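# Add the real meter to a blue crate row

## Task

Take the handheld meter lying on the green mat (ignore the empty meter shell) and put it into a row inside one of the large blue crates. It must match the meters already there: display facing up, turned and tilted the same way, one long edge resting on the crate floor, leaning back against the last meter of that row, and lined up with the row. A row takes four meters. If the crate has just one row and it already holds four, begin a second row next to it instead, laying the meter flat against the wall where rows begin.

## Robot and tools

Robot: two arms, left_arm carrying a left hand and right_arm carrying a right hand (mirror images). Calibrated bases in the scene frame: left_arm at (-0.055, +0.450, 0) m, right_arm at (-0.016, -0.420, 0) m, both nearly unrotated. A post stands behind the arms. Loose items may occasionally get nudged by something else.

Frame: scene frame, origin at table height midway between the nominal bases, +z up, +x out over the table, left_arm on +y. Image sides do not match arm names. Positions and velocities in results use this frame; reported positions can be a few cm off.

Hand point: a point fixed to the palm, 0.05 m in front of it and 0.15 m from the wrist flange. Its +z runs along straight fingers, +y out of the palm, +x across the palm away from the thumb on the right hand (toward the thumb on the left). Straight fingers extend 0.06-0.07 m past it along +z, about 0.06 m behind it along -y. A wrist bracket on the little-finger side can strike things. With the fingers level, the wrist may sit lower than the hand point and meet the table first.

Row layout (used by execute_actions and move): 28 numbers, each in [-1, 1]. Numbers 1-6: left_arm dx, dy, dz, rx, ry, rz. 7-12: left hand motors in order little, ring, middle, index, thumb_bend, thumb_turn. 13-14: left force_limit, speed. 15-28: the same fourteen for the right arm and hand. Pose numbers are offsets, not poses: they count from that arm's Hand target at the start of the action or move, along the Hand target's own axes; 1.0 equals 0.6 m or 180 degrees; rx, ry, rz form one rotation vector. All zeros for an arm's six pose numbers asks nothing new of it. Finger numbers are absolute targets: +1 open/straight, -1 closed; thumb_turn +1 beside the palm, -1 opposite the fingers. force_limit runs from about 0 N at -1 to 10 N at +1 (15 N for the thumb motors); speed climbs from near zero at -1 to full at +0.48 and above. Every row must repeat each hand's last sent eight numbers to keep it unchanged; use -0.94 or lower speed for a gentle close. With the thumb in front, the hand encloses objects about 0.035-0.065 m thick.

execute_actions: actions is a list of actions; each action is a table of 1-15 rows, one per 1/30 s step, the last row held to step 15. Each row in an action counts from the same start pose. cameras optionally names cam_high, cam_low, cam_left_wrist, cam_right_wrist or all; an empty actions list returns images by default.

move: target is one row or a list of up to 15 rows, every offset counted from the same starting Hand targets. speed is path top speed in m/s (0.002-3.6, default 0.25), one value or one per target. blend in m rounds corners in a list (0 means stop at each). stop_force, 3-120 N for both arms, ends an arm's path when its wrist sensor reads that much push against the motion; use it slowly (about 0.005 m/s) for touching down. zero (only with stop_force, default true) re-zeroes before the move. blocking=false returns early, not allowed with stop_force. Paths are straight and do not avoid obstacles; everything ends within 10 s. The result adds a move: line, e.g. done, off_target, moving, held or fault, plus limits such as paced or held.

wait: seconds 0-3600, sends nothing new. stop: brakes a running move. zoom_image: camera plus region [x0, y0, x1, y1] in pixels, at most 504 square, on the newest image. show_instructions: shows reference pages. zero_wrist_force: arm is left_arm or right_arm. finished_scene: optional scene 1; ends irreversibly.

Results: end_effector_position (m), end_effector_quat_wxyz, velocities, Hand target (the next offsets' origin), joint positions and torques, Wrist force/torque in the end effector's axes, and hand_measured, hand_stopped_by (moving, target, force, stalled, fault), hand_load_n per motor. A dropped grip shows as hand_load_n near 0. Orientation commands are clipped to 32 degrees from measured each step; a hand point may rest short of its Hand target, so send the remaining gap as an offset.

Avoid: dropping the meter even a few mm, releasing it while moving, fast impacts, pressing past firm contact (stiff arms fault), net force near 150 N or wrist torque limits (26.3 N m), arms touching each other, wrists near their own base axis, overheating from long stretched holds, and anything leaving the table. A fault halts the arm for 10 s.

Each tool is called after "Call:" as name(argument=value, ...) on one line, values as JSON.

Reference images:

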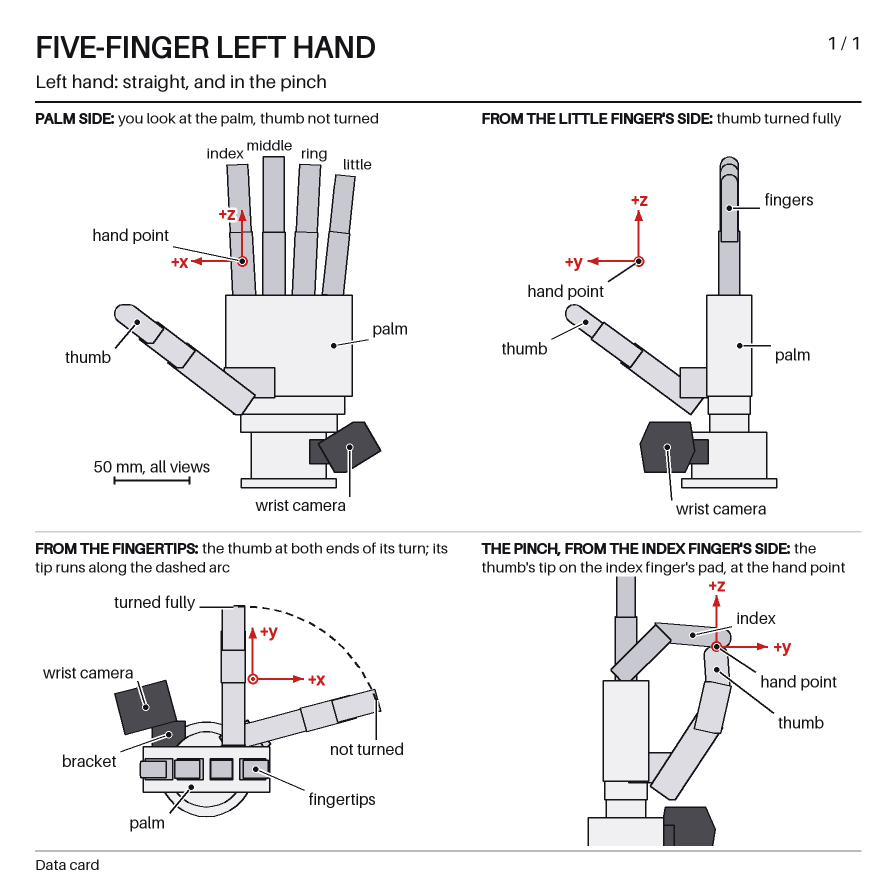

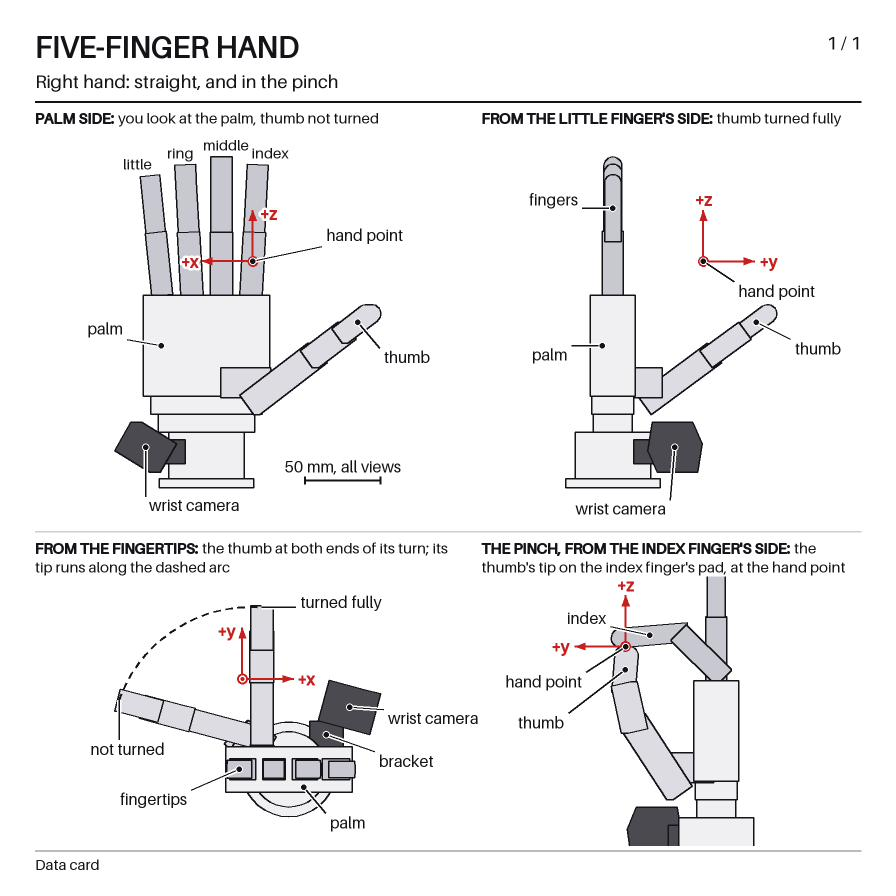

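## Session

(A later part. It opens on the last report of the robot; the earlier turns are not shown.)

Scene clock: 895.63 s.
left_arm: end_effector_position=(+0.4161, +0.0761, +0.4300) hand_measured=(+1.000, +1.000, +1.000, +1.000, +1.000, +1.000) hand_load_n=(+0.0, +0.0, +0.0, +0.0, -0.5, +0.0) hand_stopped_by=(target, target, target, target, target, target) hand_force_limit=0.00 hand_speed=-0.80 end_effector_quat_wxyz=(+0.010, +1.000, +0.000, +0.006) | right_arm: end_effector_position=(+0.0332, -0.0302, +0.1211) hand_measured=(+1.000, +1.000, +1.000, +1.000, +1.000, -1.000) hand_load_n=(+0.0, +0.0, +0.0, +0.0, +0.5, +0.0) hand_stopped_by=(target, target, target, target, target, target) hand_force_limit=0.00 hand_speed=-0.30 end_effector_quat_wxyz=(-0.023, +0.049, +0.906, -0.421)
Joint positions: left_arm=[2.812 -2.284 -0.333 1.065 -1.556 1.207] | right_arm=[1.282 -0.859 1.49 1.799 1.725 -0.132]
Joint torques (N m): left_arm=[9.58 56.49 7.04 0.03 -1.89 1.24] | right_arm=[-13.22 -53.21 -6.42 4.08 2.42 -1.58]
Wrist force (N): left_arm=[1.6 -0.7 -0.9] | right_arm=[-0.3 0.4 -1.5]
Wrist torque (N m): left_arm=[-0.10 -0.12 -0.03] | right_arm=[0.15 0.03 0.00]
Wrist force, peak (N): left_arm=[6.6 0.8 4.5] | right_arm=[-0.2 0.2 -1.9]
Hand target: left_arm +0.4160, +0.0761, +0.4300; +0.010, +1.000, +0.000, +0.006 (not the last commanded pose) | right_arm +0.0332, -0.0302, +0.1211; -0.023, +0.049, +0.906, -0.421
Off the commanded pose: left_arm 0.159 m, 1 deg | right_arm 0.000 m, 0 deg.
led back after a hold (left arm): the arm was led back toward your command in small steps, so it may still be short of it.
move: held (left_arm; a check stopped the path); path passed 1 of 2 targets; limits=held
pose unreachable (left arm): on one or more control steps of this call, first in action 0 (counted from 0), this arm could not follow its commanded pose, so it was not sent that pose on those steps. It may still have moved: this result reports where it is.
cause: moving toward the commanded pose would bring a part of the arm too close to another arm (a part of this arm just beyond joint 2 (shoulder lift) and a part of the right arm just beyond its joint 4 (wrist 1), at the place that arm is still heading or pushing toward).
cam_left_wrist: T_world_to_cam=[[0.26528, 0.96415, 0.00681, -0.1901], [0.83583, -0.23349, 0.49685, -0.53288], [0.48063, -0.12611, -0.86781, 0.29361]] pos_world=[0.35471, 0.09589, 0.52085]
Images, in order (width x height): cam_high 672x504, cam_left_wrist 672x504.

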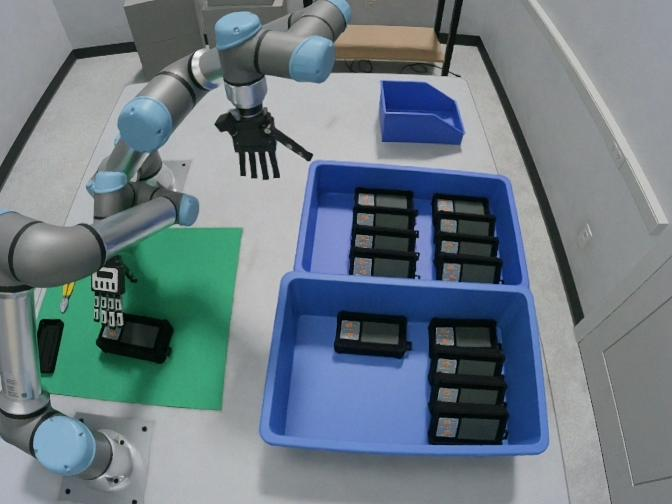

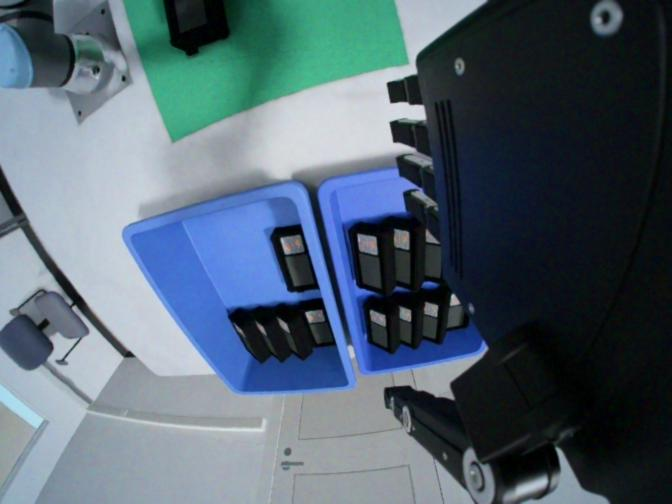

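Call:
move(target=[[0,0,0,0,0,0,1,1,1,1,1,1,0,-0.8,0,-0.3575,-0.3,0,0,0,1,1,1,1,1,-1,0,-0.3],[-0.083,-0.2,-0.083,0,0,0,1,1,1,1,1,1,0,-0.8,-0.945,-0.578,-0.164,-0.2774,-0.0155,-0.0333,1,1,1,1,1,-1,0,-0.3],[-0.083,-0.2,-0.083,0,0,0,1,1,1,1,1,1,0,-0.8,-0.945,-0.323,0.0505,-0.2774,-0.0155,-0.0333,1,1,1,1,1,-1,0,-0.3]], speed=0.35, blend=0.04, cameras=["all"])

Scene clock: 954.83 s.
left_arm: end_effector_position=(+0.4160, +0.0761, +0.4300) hand_measured=(+1.000, +1.000, +1.000, +1.000, +1.000, +1.000) hand_load_n=(+0.0, +0.0, +0.0, +0.0, +0.0, +0.0) hand_stopped_by=(target, target, target, target, target, target) hand_force_limit=0.00 hand_speed=-0.80 end_effector_quat_wxyz=(+0.010, +1.000, +0.000, +0.006) | right_arm: end_effector_position=(+0.0332, -0.0302, +0.1284) hand_measured=(+1.000, +1.000, +1.000, +1.000, +1.000, -1.000) hand_load_n=(+0.0, +0.0, +0.0, +0.0, +0.0, +0.0) hand_stopped_by=(target, target, target, target, target, target) hand_force_limit=0.00 hand_speed=-0.30 end_effector_quat_wxyz=(-0.023, +0.049, +0.906, -0.421) end_effector_velocity=(+0.000, +0.000, -0.002) end_effector_angular_velocity=(+0.002, -0.001, -0.001)
Joint positions: left_arm=[2.812 -2.284 -0.333 1.065 -1.556 1.207] | right_arm=[1.282 -0.869 1.486 1.813 1.725 -0.132]
Joint velocities: left_arm=[within noise] | right_arm=[0 0.002 0.001 -0.005 0 0.001]
Joint torques (N m): left_arm=[9.03 57.06 6.6 0.04 1.5 1.18] | right_arm=[-8.73 -26.66 -6.74 0.97 0.85 -0.77]
Wrist force (N): left_arm=[1.7 -1.0 -0.9] | right_arm=[-0.1 0.5 -1.5]
Wrist torque (N m): left_arm=[-0.14 -0.14 -0.02] | right_arm=[0.16 0.01 0.01]
Wrist force, peak (N): left_arm=[2.1 -0.9 -1.0] | right_arm=[-0.4 -4.3 -5.5]
Hand target: left_arm +0.4160, +0.0761, +0.4300; +0.010, +1.000, +0.000, +0.006 (not the last commanded pose) | right_arm +0.0332, -0.0302, +0.1282; -0.023, +0.049, +0.906, -0.421 (not the last commanded pose)
Off the commanded pose: left_arm 0.139 m, 0 deg | right_arm 0.598 m, 50 deg.
move: held (right_arm; a check stopped the path), off_target (left_arm; braked when a check withheld steps of right_arm); path passed 0 of 3 targets; limits=held
pose unreachable (right arm): on one or more control steps of this call, first in action 0 (counted from 0), this arm could not follow its commanded pose, so it was not sent that pose on those steps. It may still have moved: this result reports where it is.
cause: moving toward the commanded pose would bring a part of the arm too close to another arm (a part of this arm just beyond joint 4 (wrist 1) and a part of the left arm just beyond its joint 2 (shoulder lift), 21 mm apart when this arm was first held).
cam_left_wrist: T_world_to_cam=[[0.26528, 0.96415, 0.00681, -0.1901], [0.83586, -0.23349, 0.49681, -0.53281], [0.48059, -0.1261, -0.86783, 0.29355]] pos_world=[0.35471, 0.09589, 0.52075]
cam_right_wrist: T_world_to_cam=[[-0.19835, 0.62384, -0.75597, 0.1196], [0.86642, 0.47219, 0.16233, -0.03396], [0.45822, -0.62279, -0.63416, 0.16086]] pos_world=[-0.02056, 0.04161, 0.19793]

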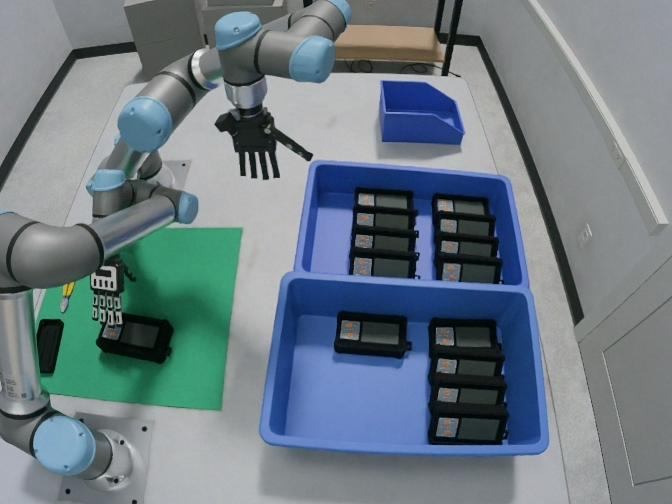

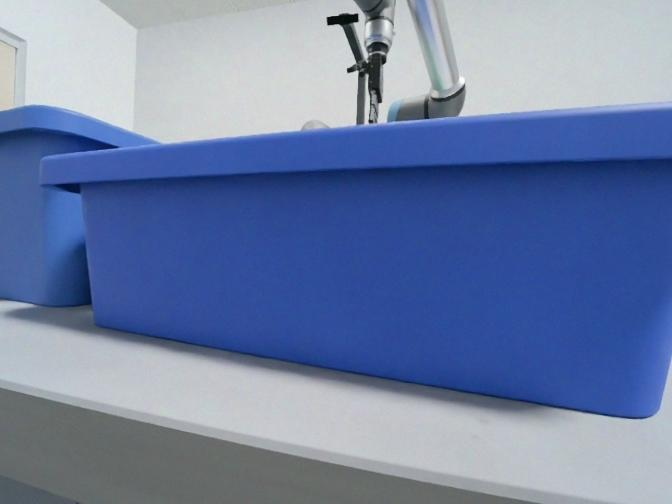

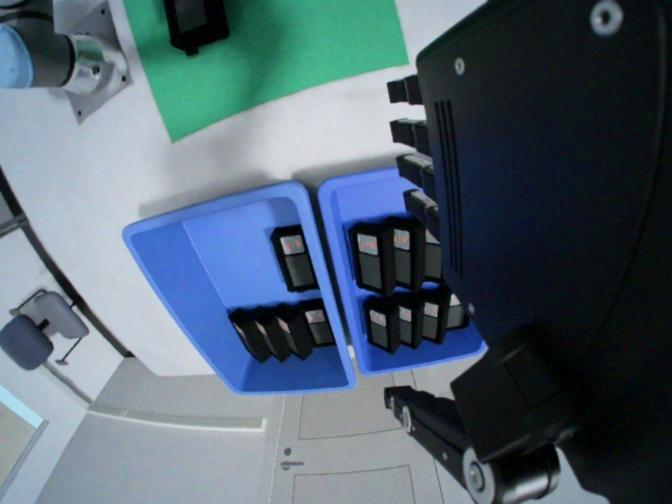

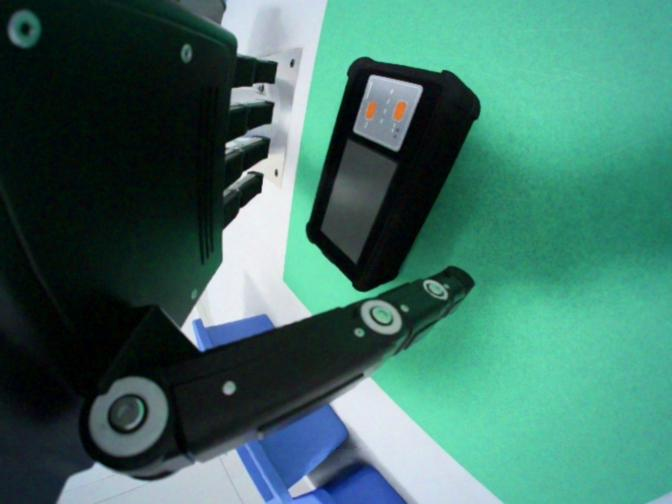

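Call:
move(target=[[0,0,0,0,0,0,1,1,1,1,1,1,0,-0.8,-0.015,-0.085,0.1015,0,0,0,1,1,1,1,1,-1,0,-0.3],[0,0,0,0,0,0,1,1,1,1,1,1,0,-0.8,-0.019,-0.451,-0.1625,0,0,0,1,1,1,1,1,-1,0,-0.3],[0,0,0,0,0,0,1,1,1,1,1,1,0,-0.8,-0.945,-0.578,-0.164,-0.2774,-0.0155,-0.0333,1,1,1,1,1,-1,0,-0.3],[0,0,0,0,0,0,1,1,1,1,1,1,0,-0.8,-0.945,-0.323,0.0505,-0.2774,-0.0155,-0.0333,1,1,1,1,1,-1,0,-0.3]], speed=0.35, blend=0.04, cameras=["all"])

Scene clock: 973.27 s.
left_arm: end_effector_position=(+0.4160, +0.0761, +0.4300) hand_measured=(+1.000, +1.000, +1.000, +1.000, +1.000, +1.000) hand_load_n=(+0.0, +0.0, +0.0, +0.0, +0.0, +0.0) hand_stopped_by=(target, target, target, target, target, target) hand_force_limit=0.00 hand_speed=-0.80 end_effector_quat_wxyz=(+0.010, +1.000, +0.000, +0.006) | right_arm: end_effector_position=(+0.5810, -0.2386, +0.2564) hand_measured=(+1.000, +1.000, +1.000, +1.000, +1.000, -1.000) hand_load_n=(+0.0, +0.0, +0.0, +0.0, +0.0, +0.0) hand_stopped_by=(target, target, target, target, target, target) hand_force_limit=0.00 hand_speed=-0.30 end_effector_quat_wxyz=(+0.000, -0.002, +1.000, +0.002)
Joint positions: left_arm=[2.812 -2.284 -0.333 1.065 -1.556 1.207] | right_arm=[-0.001 -0.879 0.837 1.613 1.568 -1.598]
Joint torques (N m): left_arm=[9.29 57.04 6.93 0.1 1.47 1.22] | right_arm=[-13.13 -56.96 -9.49 1.05 -2.11 1.84]
Wrist force (N): left_arm=[1.8 -0.9 -1.0] | right_arm=[0.4 -0.4 -1.5]
Wrist torque (N m): left_arm=[-0.12 -0.15 -0.02] | right_arm=[-0.06 -0.03 -0.19]
Wrist force, peak (N): left_arm=[2.1 -0.9 -0.9] | right_arm=[0.6 0.2 -3.1]
Hand target: left_arm +0.4160, +0.0761, +0.4300; +0.010, +1.000, +0.000, +0.006 | right_arm +0.5810, -0.2386, +0.2563; +0.000, -0.002, +1.000, +0.002
Off the commanded pose: left_arm 0.000 m, 0 deg | right_arm 0.000 m, 0 deg.
move: done
cam_left_wrist: T_world_to_cam=[[0.26528, 0.96415, 0.00681, -0.1901], [0.83586, -0.23349, 0.49681, -0.53281], [0.48059, -0.1261, -0.86783, 0.29355]] pos_world=[0.35471, 0.09589, 0.52075]
cam_right_wrist: T_world_to_cam=[[-0.26754, 0.96315, -0.02743, 0.38938], [0.80977, 0.24018, 0.53534, -0.54903], [0.5222, 0.12101, -0.84419, 0.05537]] pos_world=[0.51985, -0.24987, 0.35134]

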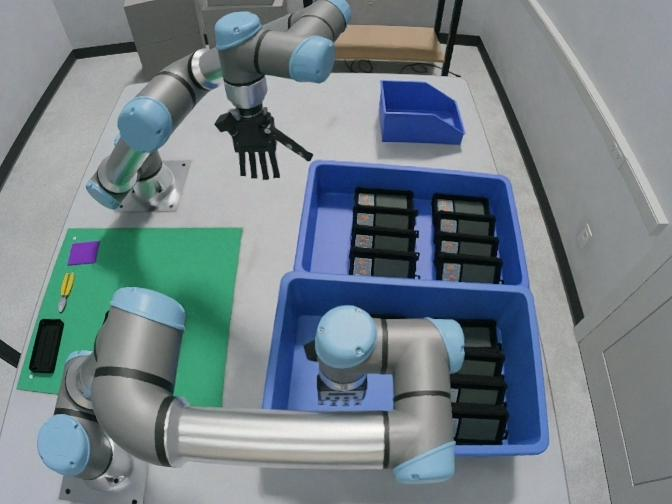

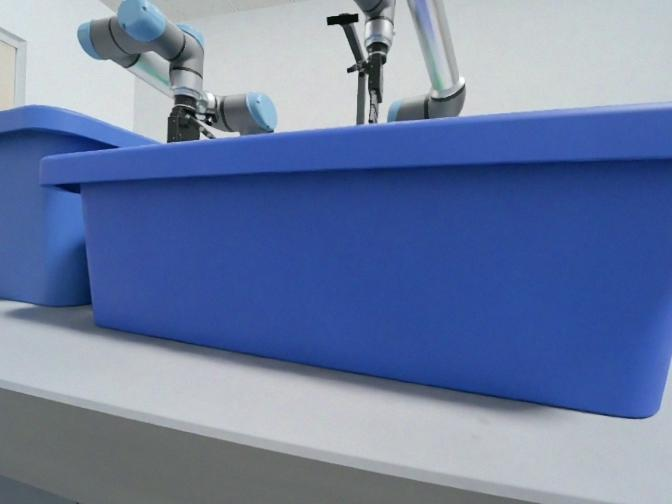

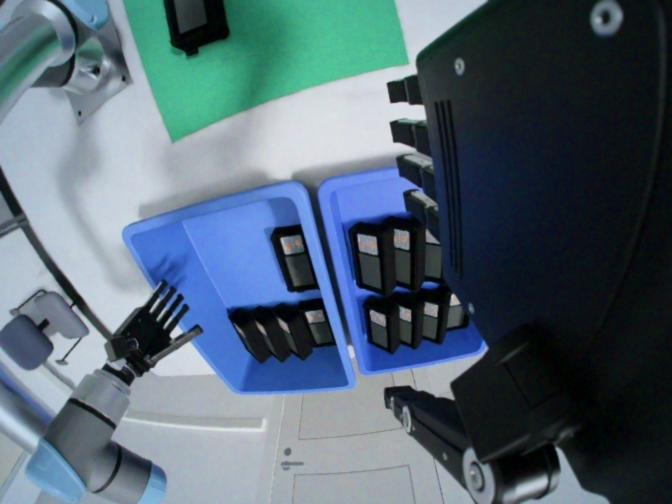

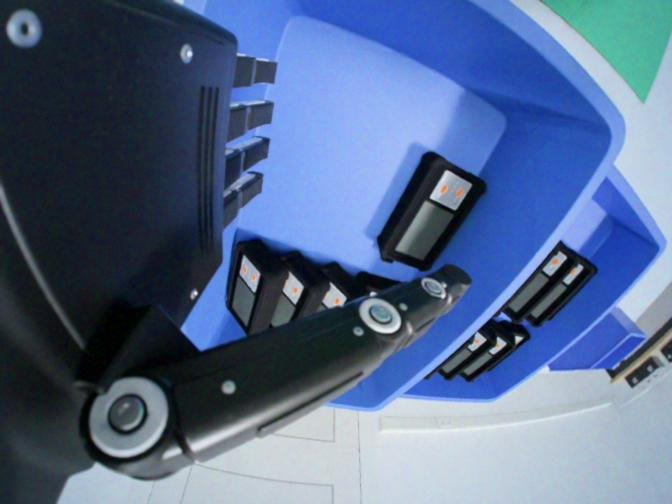

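Call:
zoom_image(camera="cam_right_wrist", region=[210, 140, 510, 350])

Scaled by 1.680 from the camera's image (finer frame: 960x720).

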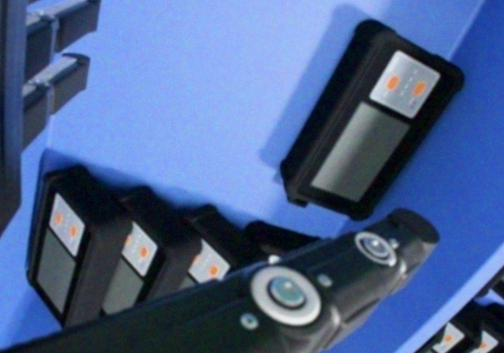

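Call:
move(target=[0,0,0,0,0,0,1,1,1,1,1,1,0,-0.8,0.05,0.02,0.11,0,0,0,1,1,1,1,1,1,0,-0.3], speed=0.2, cameras=["cam_right_wrist"])

Call:
zoom_image(camera="cam_right_wrist", region=[220, 140, 520, 400])

Scene clock: 995.40 s.
left_arm: end_effector_position=(+0.4160, +0.0761, +0.4300) hand_measured=(+1.000, +1.000, +1.000, +1.000, +1.000, +1.000) hand_load_n=(+0.0, +0.0, +0.0, +0.0, +0.0, +0.0) hand_stopped_by=(target, target, target, target, target, target) hand_force_limit=0.00 hand_speed=-0.80 end_effector_quat_wxyz=(+0.010, +1.000, +0.000, +0.006) | right_arm: end_effector_position=(+0.5509, -0.2266, +0.1904) hand_measured=(+1.000, +1.000, +1.000, +1.000, +1.000, +1.000) hand_load_n=(+0.0, +0.0, +0.0, +0.0, +0.0, +0.0) hand_stopped_by=(target, target, target, target, target, target) hand_force_limit=0.00 hand_speed=-0.30 end_effector_quat_wxyz=(+0.000, -0.002, +1.000, +0.002)
Joint positions: left_arm=[2.812 -2.284 -0.333 1.065 -1.556 1.207] | right_arm=[0.02 -0.944 1.115 1.401 1.568 -1.576]
Joint torques (N m): left_arm=[9.65 57.55 6.81 0.02 1.54 1.34] | right_arm=[12.57 -54.01 -10.46 1.01 -2.09 1.83]
Wrist force (N): left_arm=[1.8 -0.9 -0.7] | right_arm=[0.2 0.4 -1.8]
Wrist torque (N m): left_arm=[-0.13 -0.15 -0.02] | right_arm=[0.09 0.03 -0.16]
Wrist force, peak (N): left_arm=[2.1 -1.0 -0.9] | right_arm=[0.0 -0.7 -2.5]
Hand target: left_arm +0.4160, +0.0761, +0.4300; +0.010, +1.000, +0.000, +0.006 | right_arm +0.5509, -0.2266, +0.1904; +0.000, -0.002, +1.000, +0.002
Off the commanded pose: left_arm 0.000 m, 0 deg | right_arm 0.000 m, 0 deg.
move: done
cam_right_wrist: T_world_to_cam=[[-0.26745, 0.96318, -0.0274, 0.36794], [0.80975, 0.24008, 0.53541, -0.49232], [0.52227, 0.12101, -0.84415, 0.01382]] pos_world=[0.48985, -0.23787, 0.28534]

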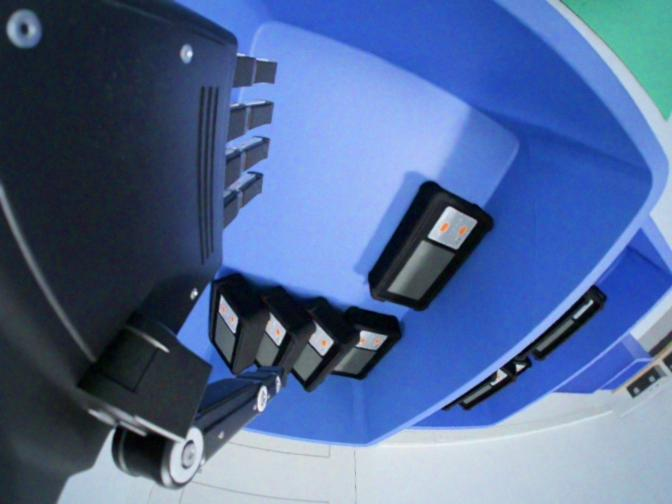

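Scaled by 1.680 from the camera's image (finer frame: 960x720).

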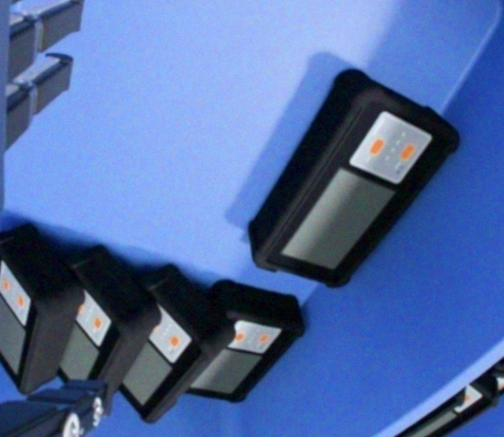

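Call:
zoom_image(camera="cam_right_wrist", region=[200, 255, 410, 405])

Scaled by 2.400 from the camera's image (finer frame: 960x720).

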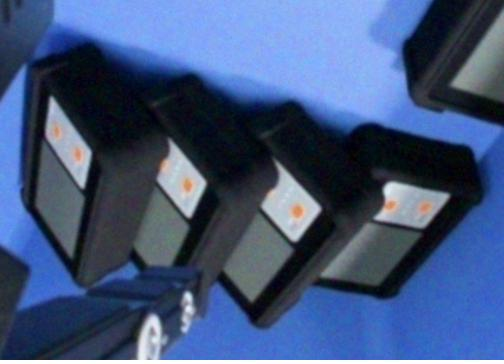

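Call:
move(target=[[0.083,-0.45,-0.042,0,0,0,1,1,1,1,1,1,0,-0.8,0,0,-0.433,0,0,0,1,1,1,1,1,1,0,-0.3],[0.083,-0.45,-0.042,0,0,0,1,1,1,1,1,1,0,-0.8,0.885,0.228,-0.35,0.0407,0.1755,0,1,1,1,1,1,1,0,-0.3],[0.083,-0.45,-0.042,0,0,0,1,1,1,1,1,1,0,-0.8,0.885,0.228,-0.017,0.0407,0.1755,0,1,1,1,1,1,1,0,-0.3]], speed=0.35, blend=0.04, cameras=["all"])

Scene clock: 1253.07 s.
left_arm: end_effector_position=(+0.4653, +0.3466, +0.4502) hand_measured=(+1.000, +1.000, +1.000, +1.000, +1.000, +1.000) hand_load_n=(+0.0, +0.0, +0.0, +0.0, +0.0, +0.0) hand_stopped_by=(target, target, target, target, target, target) hand_force_limit=0.00 hand_speed=-0.80 end_effector_quat_wxyz=(+0.010, +1.000, +0.000, +0.006) | right_arm: end_effector_position=(+0.0194, -0.0918, +0.2013) hand_measured=(+1.000, +1.000, +1.000, +1.000, +1.000, +1.000) hand_load_n=(+0.0, +0.0, +0.0, +0.0, +0.0, +0.0) hand_stopped_by=(target, target, target, target, target, target) hand_force_limit=0.00 hand_speed=-0.30 end_effector_quat_wxyz=(-0.272, -0.002, +0.960, -0.062)
Joint positions: left_arm=[3.374 -2.103 -0.588 1.128 -1.548 1.769] | right_arm=[0.737 -1.449 1.977 1.554 1.317 -0.927]
Joint torques (N m): left_arm=[9.69 30.92 22.2 -4.63 2.47 1.32] | right_arm=[12.59 -6.71 -7.3 1.25 -2.5 1.83]
Motor temperatures (°C): left_arm=[36 32 34 36 41 40] | right_arm=[33 35 32 36 39 38]
Wrist force (N): left_arm=[1.6 -0.4 -0.7] | right_arm=[0.4 0.2 -1.5]
Wrist torque (N m): left_arm=[-0.07 -0.11 -0.05] | right_arm=[0.09 -0.02 -0.24]
Wrist force, peak (N): left_arm=[2.0 -1.6 -1.0] | right_arm=[-0.1 -0.3 -3.1]
Hand target: left_arm +0.4653, +0.3466, +0.4502; +0.010, +1.000, +0.000, +0.006 | right_arm +0.0194, -0.0918, +0.2012; -0.272, -0.002, +0.960, -0.062
Off the commanded pose: left_arm 0.000 m, 0 deg | right_arm 0.000 m, 0 deg.
move: done
cam_left_wrist: T_world_to_cam=[[0.26528, 0.96415, 0.00681, -0.46409], [0.83586, -0.23349, 0.49681, -0.52082], [0.48059, -0.1261, -0.86783, 0.32154]] pos_world=[0.40391, 0.36639, 0.54095]
cam_right_wrist: T_world_to_cam=[[-0.27746, 0.96074, -0.00165, 0.09109], [0.96074, 0.27746, -0.0002, 0.00822], [0.00026, -0.00164, -1, 0.31461]] pos_world=[0.01729, -0.08927, 0.31476]

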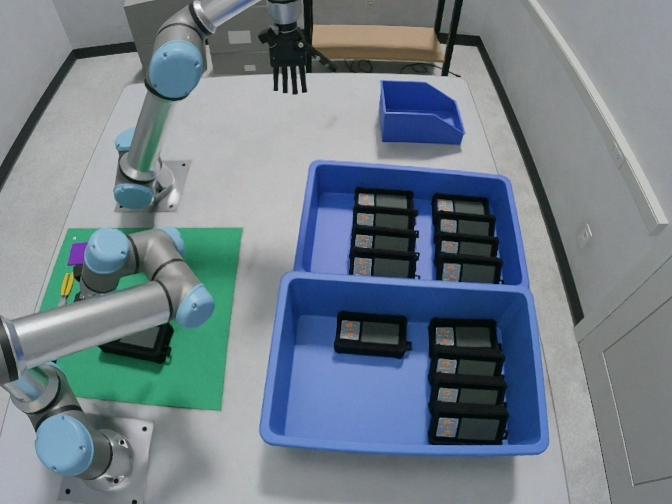

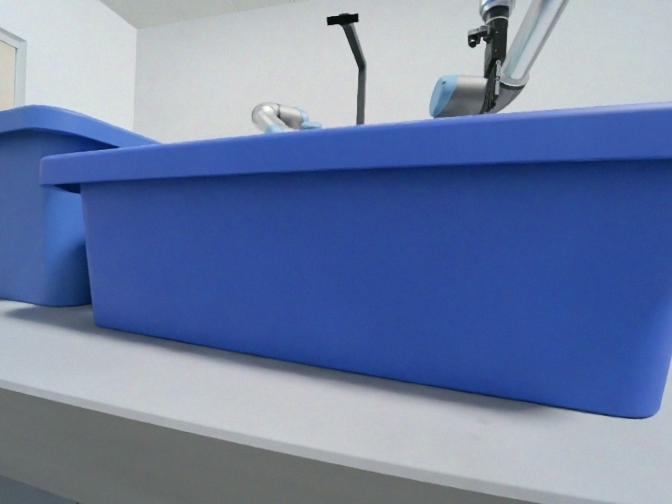

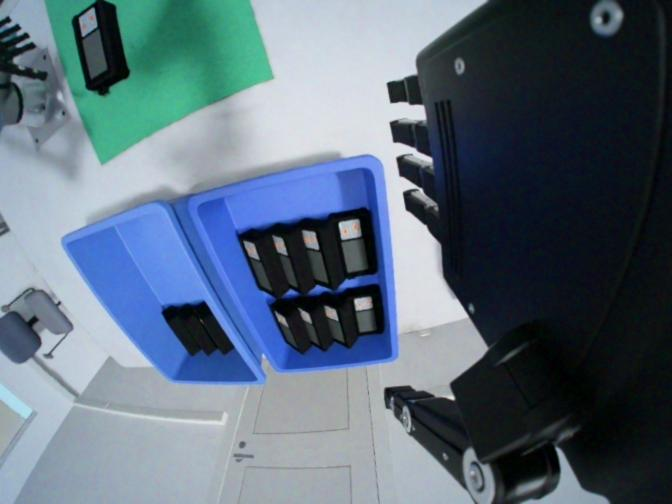

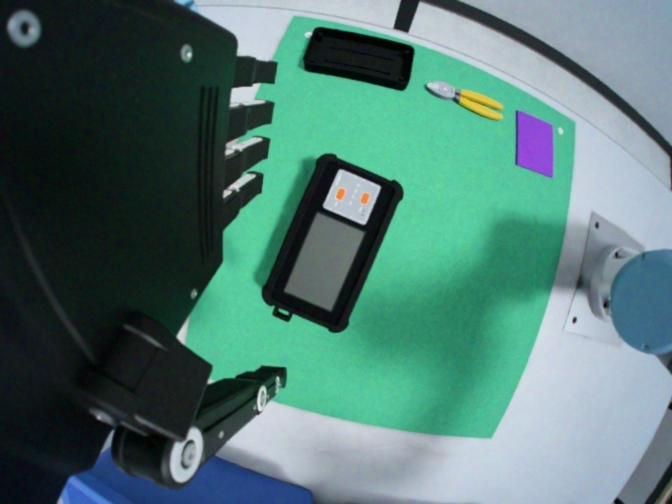

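Call:
zoom_image(camera="cam_right_wrist", region=[250, 140, 430, 345])

Call:
zoom_image(camera="cam_left_wrist", region=[150, 150, 410, 380])

Scaled by 2.459 from the camera's image (finer frame: 960x720).

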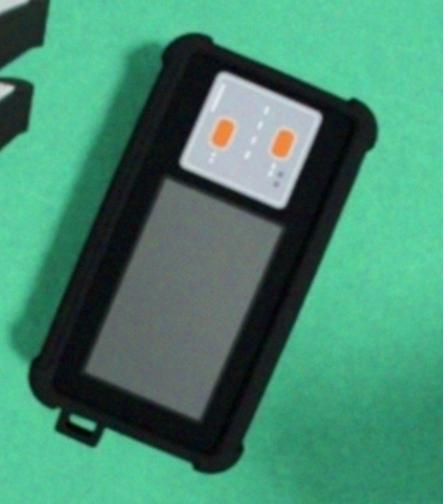

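Scaled by 1.938 from the camera's image (finer frame: 960x720).

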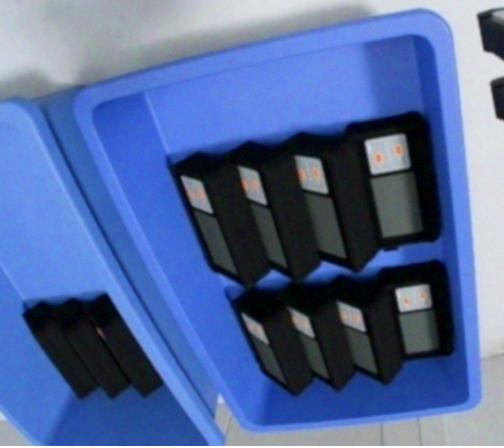

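Call:
move(target=[0,0,0,0,0,0,1,1,1,1,1,1,0,-0.8,0.004,0.132,-0.016,0,0,0,1,1,1,1,1,1,0,-0.3], speed=0.2, cameras=["cam_right_wrist"])

Call:
zoom_image(camera="cam_right_wrist", region=[170, 120, 370, 345])

Scene clock: 1376.70 s.
left_arm: end_effector_position=(+0.4653, +0.3466, +0.4502) hand_measured=(+1.000, +1.000, +1.000, +1.000, +1.000, +1.000) hand_load_n=(+0.0, +0.0, +0.0, +0.0, +0.0, +0.0) hand_stopped_by=(target, target, target, target, target, target) hand_force_limit=0.00 hand_speed=-0.80 end_effector_quat_wxyz=(+0.010, +1.000, +0.000, +0.006) | right_arm: end_effector_position=(+0.0194, -0.0121, +0.2012) hand_measured=(+1.000, +1.000, +1.000, +1.000, +1.000, +1.000) hand_load_n=(+0.0, +0.0, +0.0, +0.0, +0.0, +0.0) hand_stopped_by=(target, target, target, target, target, target) hand_force_limit=0.00 hand_speed=-0.30 end_effector_quat_wxyz=(-0.272, -0.002, +0.960, -0.062)
Joint positions: left_arm=[3.374 -2.103 -0.588 1.128 -1.548 1.769] | right_arm=[0.899 -1.279 1.752 1.565 1.24 -0.777]
Joint torques (N m): left_arm=[8.65 29.9 22.97 -4.47 2.35 1.29] | right_arm=[13.08 -16.07 -20.41 4.2 -2.5 1.82]
Wrist force (N): left_arm=[1.8 -0.4 -0.8] | right_arm=[0.4 0.1 -1.8]
Wrist torque (N m): left_arm=[-0.04 -0.14 -0.05] | right_arm=[0.08 -0.02 -0.23]
Wrist force, peak (N): left_arm=[2.0 -0.5 -1.1] | right_arm=[0.5 -0.2 -2.0]
Hand target: left_arm +0.4653, +0.3466, +0.4502; +0.010, +1.000, +0.000, +0.006 | right_arm +0.0194, -0.0120, +0.2012; -0.272, -0.002, +0.960, -0.062
Off the commanded pose: left_arm 0.000 m, 0 deg | right_arm 0.000 m, 0 deg.
move: done
cam_right_wrist: T_world_to_cam=[[-0.27746, 0.96074, -0.00165, 0.01439], [0.96074, 0.27746, -0.0002, -0.01383], [0.00026, -0.00164, -1, 0.31464]] pos_world=[0.01719, -0.00947, 0.31466]

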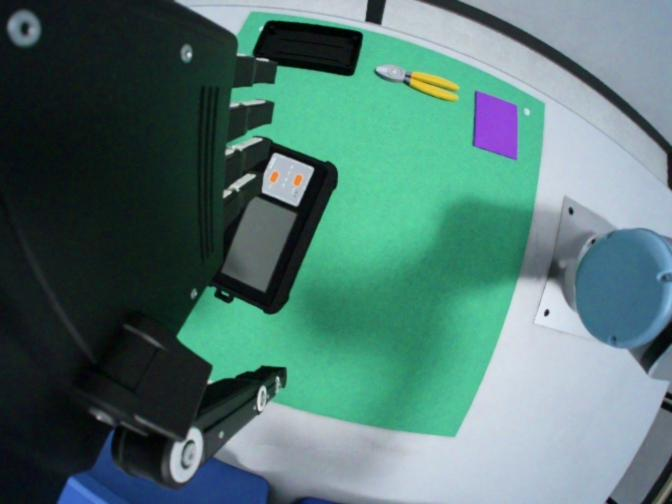

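Scaled by 2.240 from the camera's image (finer frame: 960x720).

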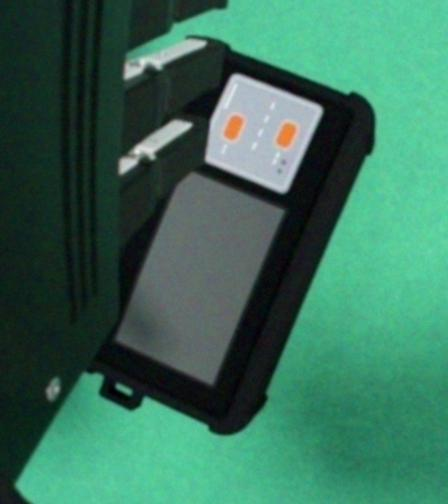

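Call:
zoom_image(camera="cam_right_wrist", region=[200, 40, 300, 220])

Scaled by 2.800 from the camera's image (finer frame: 960x720).

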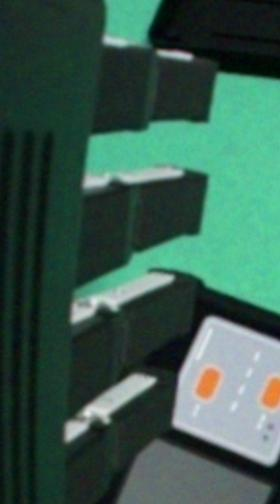

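Call:
execute_actions(actions=[], cameras=["cam_right_wrist", "cam_high"])

Scene clock: 1598.13 s.
left_arm: end_effector_position=(+0.4653, +0.3466, +0.4502) hand_measured=(+1.000, +1.000, +1.000, +1.000, +1.000, +1.000) hand_load_n=(+0.0, +0.0, +0.0, +0.0, +0.0, +0.0) hand_stopped_by=(target, target, target, target, target, target) hand_force_limit=0.00 hand_speed=-0.80 end_effector_quat_wxyz=(+0.010, +1.000, +0.000, +0.006) | right_arm: end_effector_position=(+0.0194, -0.0120, +0.2012) hand_measured=(+1.000, +1.000, +1.000, +1.000, +1.000, +1.000) hand_load_n=(+0.0, +0.0, +0.0, +0.0, +0.0, +0.0) hand_stopped_by=(target, target, target, target, target, target) hand_force_limit=0.00 hand_speed=-0.30 end_effector_quat_wxyz=(-0.272, -0.002, +0.960, -0.062)
Joint positions: left_arm=[3.374 -2.103 -0.588 1.128 -1.548 1.769] | right_arm=[0.9 -1.278 1.752 1.565 1.24 -0.777]
Joint velocities: within noise
Joint torques (N m): left_arm=[8.99 31.36 23.02 -4.62 2.47 1.27] | right_arm=[12.43 -14.45 -20.43 4.31 -2.6 1.77]
Motor temperatures (°C): left_arm=[35 32 34 36 40 39] | right_arm=[32 35 32 36 39 38]
Wrist force (N): left_arm=[1.9 -0.2 -0.8] | right_arm=[0.4 -0.3 -1.8]
Wrist torque (N m): left_arm=[-0.03 -0.15 -0.05] | right_arm=[0.02 -0.03 -0.24]
Wrist force, peak (N): left_arm=[1.9 -0.2 -1.1] | right_arm=[0.7 -0.3 -2.2]
Hand target: left_arm +0.4653, +0.3466, +0.4502; +0.010, +1.000, +0.000, +0.006 | right_arm +0.0194, -0.0120, +0.2012; -0.272, -0.002, +0.960, -0.062
Off the commanded pose: left_arm 0.000 m, 0 deg | right_arm 0.000 m, 0 deg.
camera_calibration:
cam_right_wrist: T_world_to_cam=[[-0.27746, 0.96074, -0.00165, 0.0143], [0.96074, 0.27746, -0.0002, -0.01385], [0.00026, -0.00164, -1, 0.31464]] pos_world=[0.01719, -0.00937, 0.31466]
Images, in order (width x height): cam_high 672x504, cam_right_wrist 672x504.

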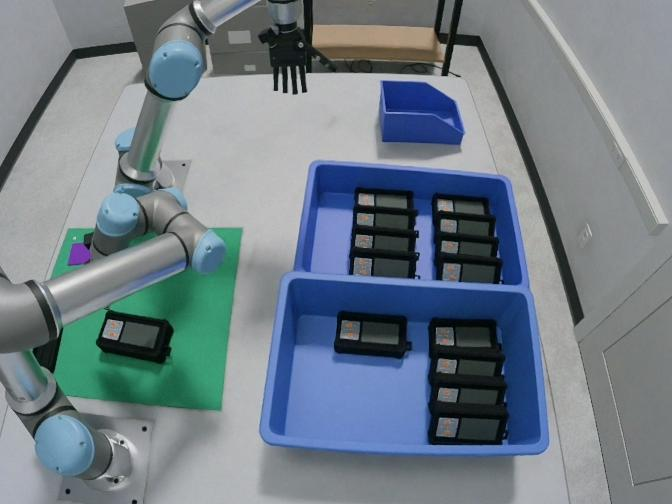

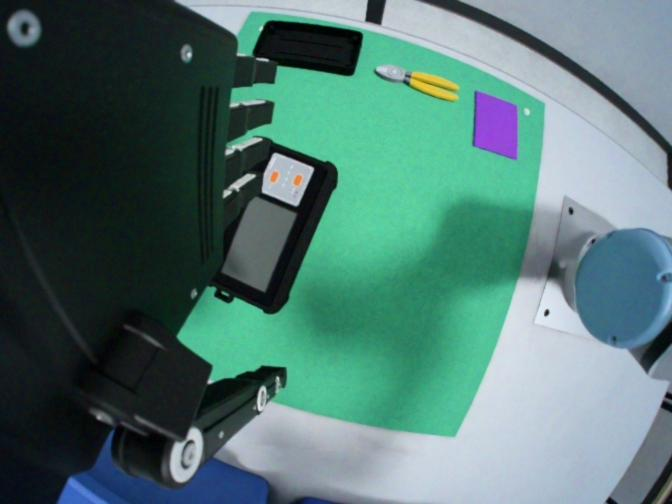

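Call:
zoom_image(camera="cam_right_wrist", region=[190, 110, 370, 330])

Call:
zoom_image(camera="cam_high", region=[80, 290, 200, 380])

Scaled by 2.291 from the camera's image (finer frame: 960x720).

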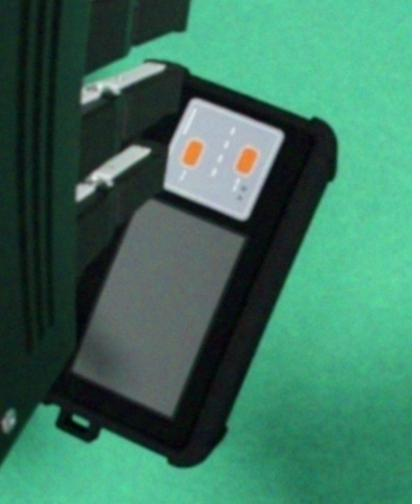

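Scaled by 4.200 from the camera's image (finer frame: 960x720).

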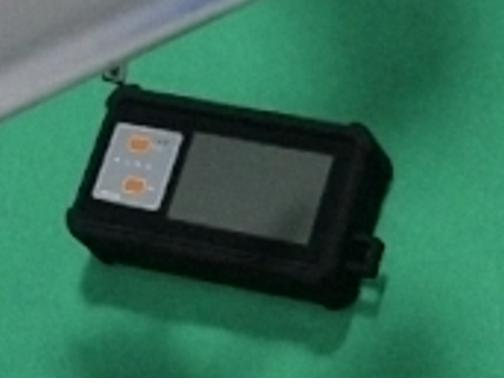

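Call:
move(target=[0,0,0,0,0,0,1,1,1,1,1,1,0,-0.8,-0.0402,-0.1185,0.0532,0.1869,-0.1517,0.0944,-1,-1,1,1,1,-1,-0.2,-0.2], speed=0.12, cameras=["cam_high", "cam_low", "cam_right_wrist"])

Scene clock: 1803.80 s.
left_arm: end_effector_position=(+0.4653, +0.3466, +0.4502) hand_measured=(+1.000, +1.000, +1.000, +1.000, +1.000, +1.000) hand_load_n=(+0.0, +0.0, -0.5, +0.0, +0.0, +0.0) hand_stopped_by=(target, target, target, target, target, target) hand_force_limit=0.00 hand_speed=-0.80 end_effector_quat_wxyz=(+0.010, +1.000, +0.000, +0.006) | right_arm: end_effector_position=(+0.0260, -0.0871, +0.1701) hand_measured=(-1.000, -1.000, +1.000, +1.000, +1.000, -1.000) hand_load_n=(+0.0, +0.0, +0.0, +0.0, +0.0, +0.0) hand_stopped_by=(target, target, target, target, target, target) hand_force_limit=-0.20 hand_speed=-0.20 end_effector_quat_wxyz=(-0.018, +0.044, +0.928, -0.370)
Joint positions: left_arm=[3.374 -2.103 -0.588 1.128 -1.548 1.769] | right_arm=[1.251 -1.104 1.689 1.729 1.739 -0.18]
Joint torques (N m): left_arm=[9.26 31.03 21.74 -4.59 2.32 1.29] | right_arm=[11.92 -20.32 -6.62 4.35 2.82 2]
Wrist force (N): left_arm=[2.0 -0.5 -0.8] | right_arm=[-0.4 0.4 -2.1]
Wrist torque (N m): left_arm=[-0.07 -0.18 -0.03] | right_arm=[0.22 0.06 -0.20]
Wrist force, peak (N): left_arm=[2.1 -0.4 -0.9] | right_arm=[0.4 -0.3 -2.4]
Hand target: left_arm +0.4653, +0.3466, +0.4502; +0.010, +1.000, +0.000, +0.006 | right_arm +0.0260, -0.0871, +0.1701; -0.018, +0.044, +0.928, -0.370
Off the commanded pose: left_arm 0.000 m, 0 deg | right_arm 0.000 m, 0 deg.
move: done
cam_right_wrist: T_world_to_cam=[[-0.19805, 0.70079, -0.68532, 0.17985], [0.85848, 0.46145, 0.22377, -0.01881], [0.47305, -0.54402, -0.69301, 0.17165]] pos_world=[-0.02943, -0.02398, 0.24642]

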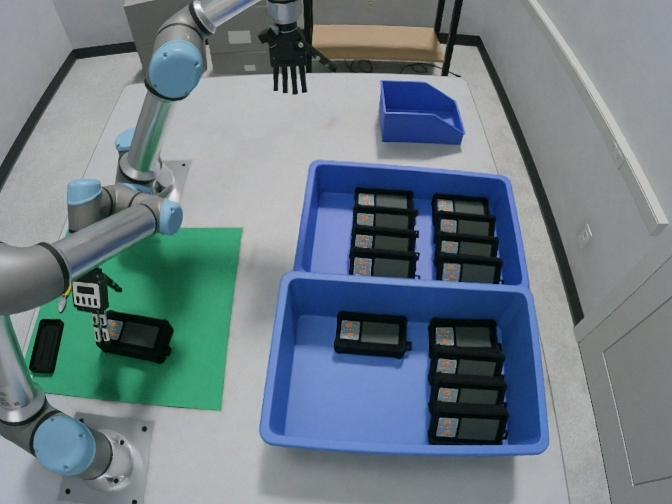

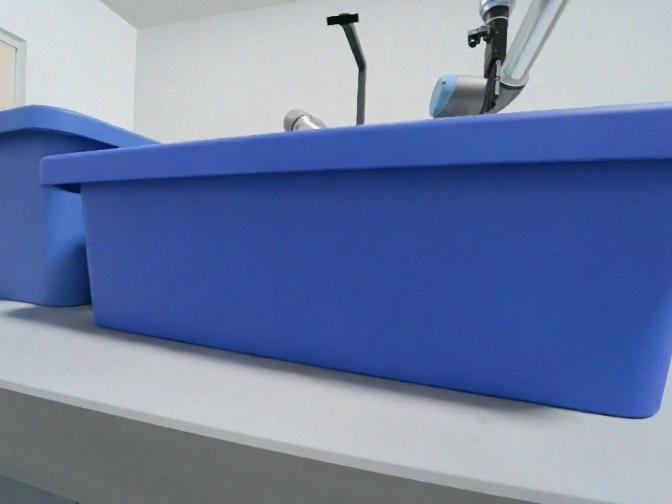

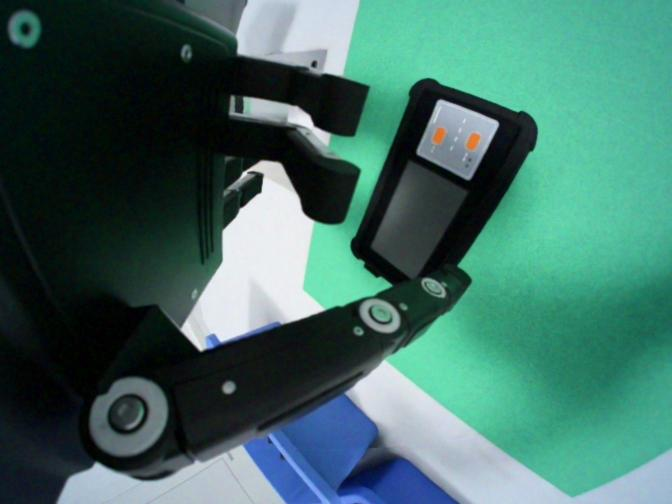

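Call:
zoom_image(camera="cam_right_wrist", region=[300, 60, 560, 340])

Call:
zoom_image(camera="cam_high", region=[60, 260, 200, 380])

Scaled by 1.800 from the camera's image (finer frame: 960x720).

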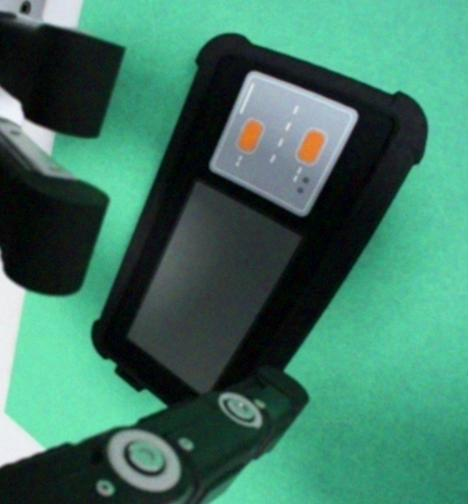

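Scaled by 3.600 from the camera's image (finer frame: 960x720).

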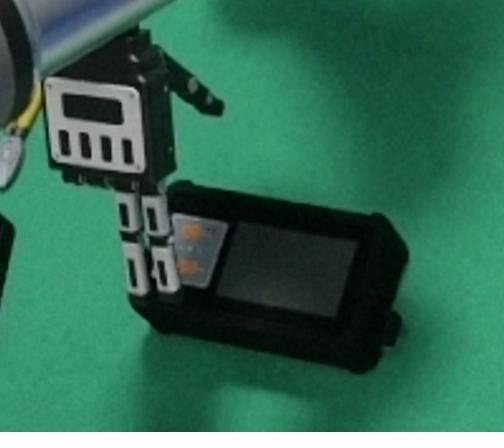

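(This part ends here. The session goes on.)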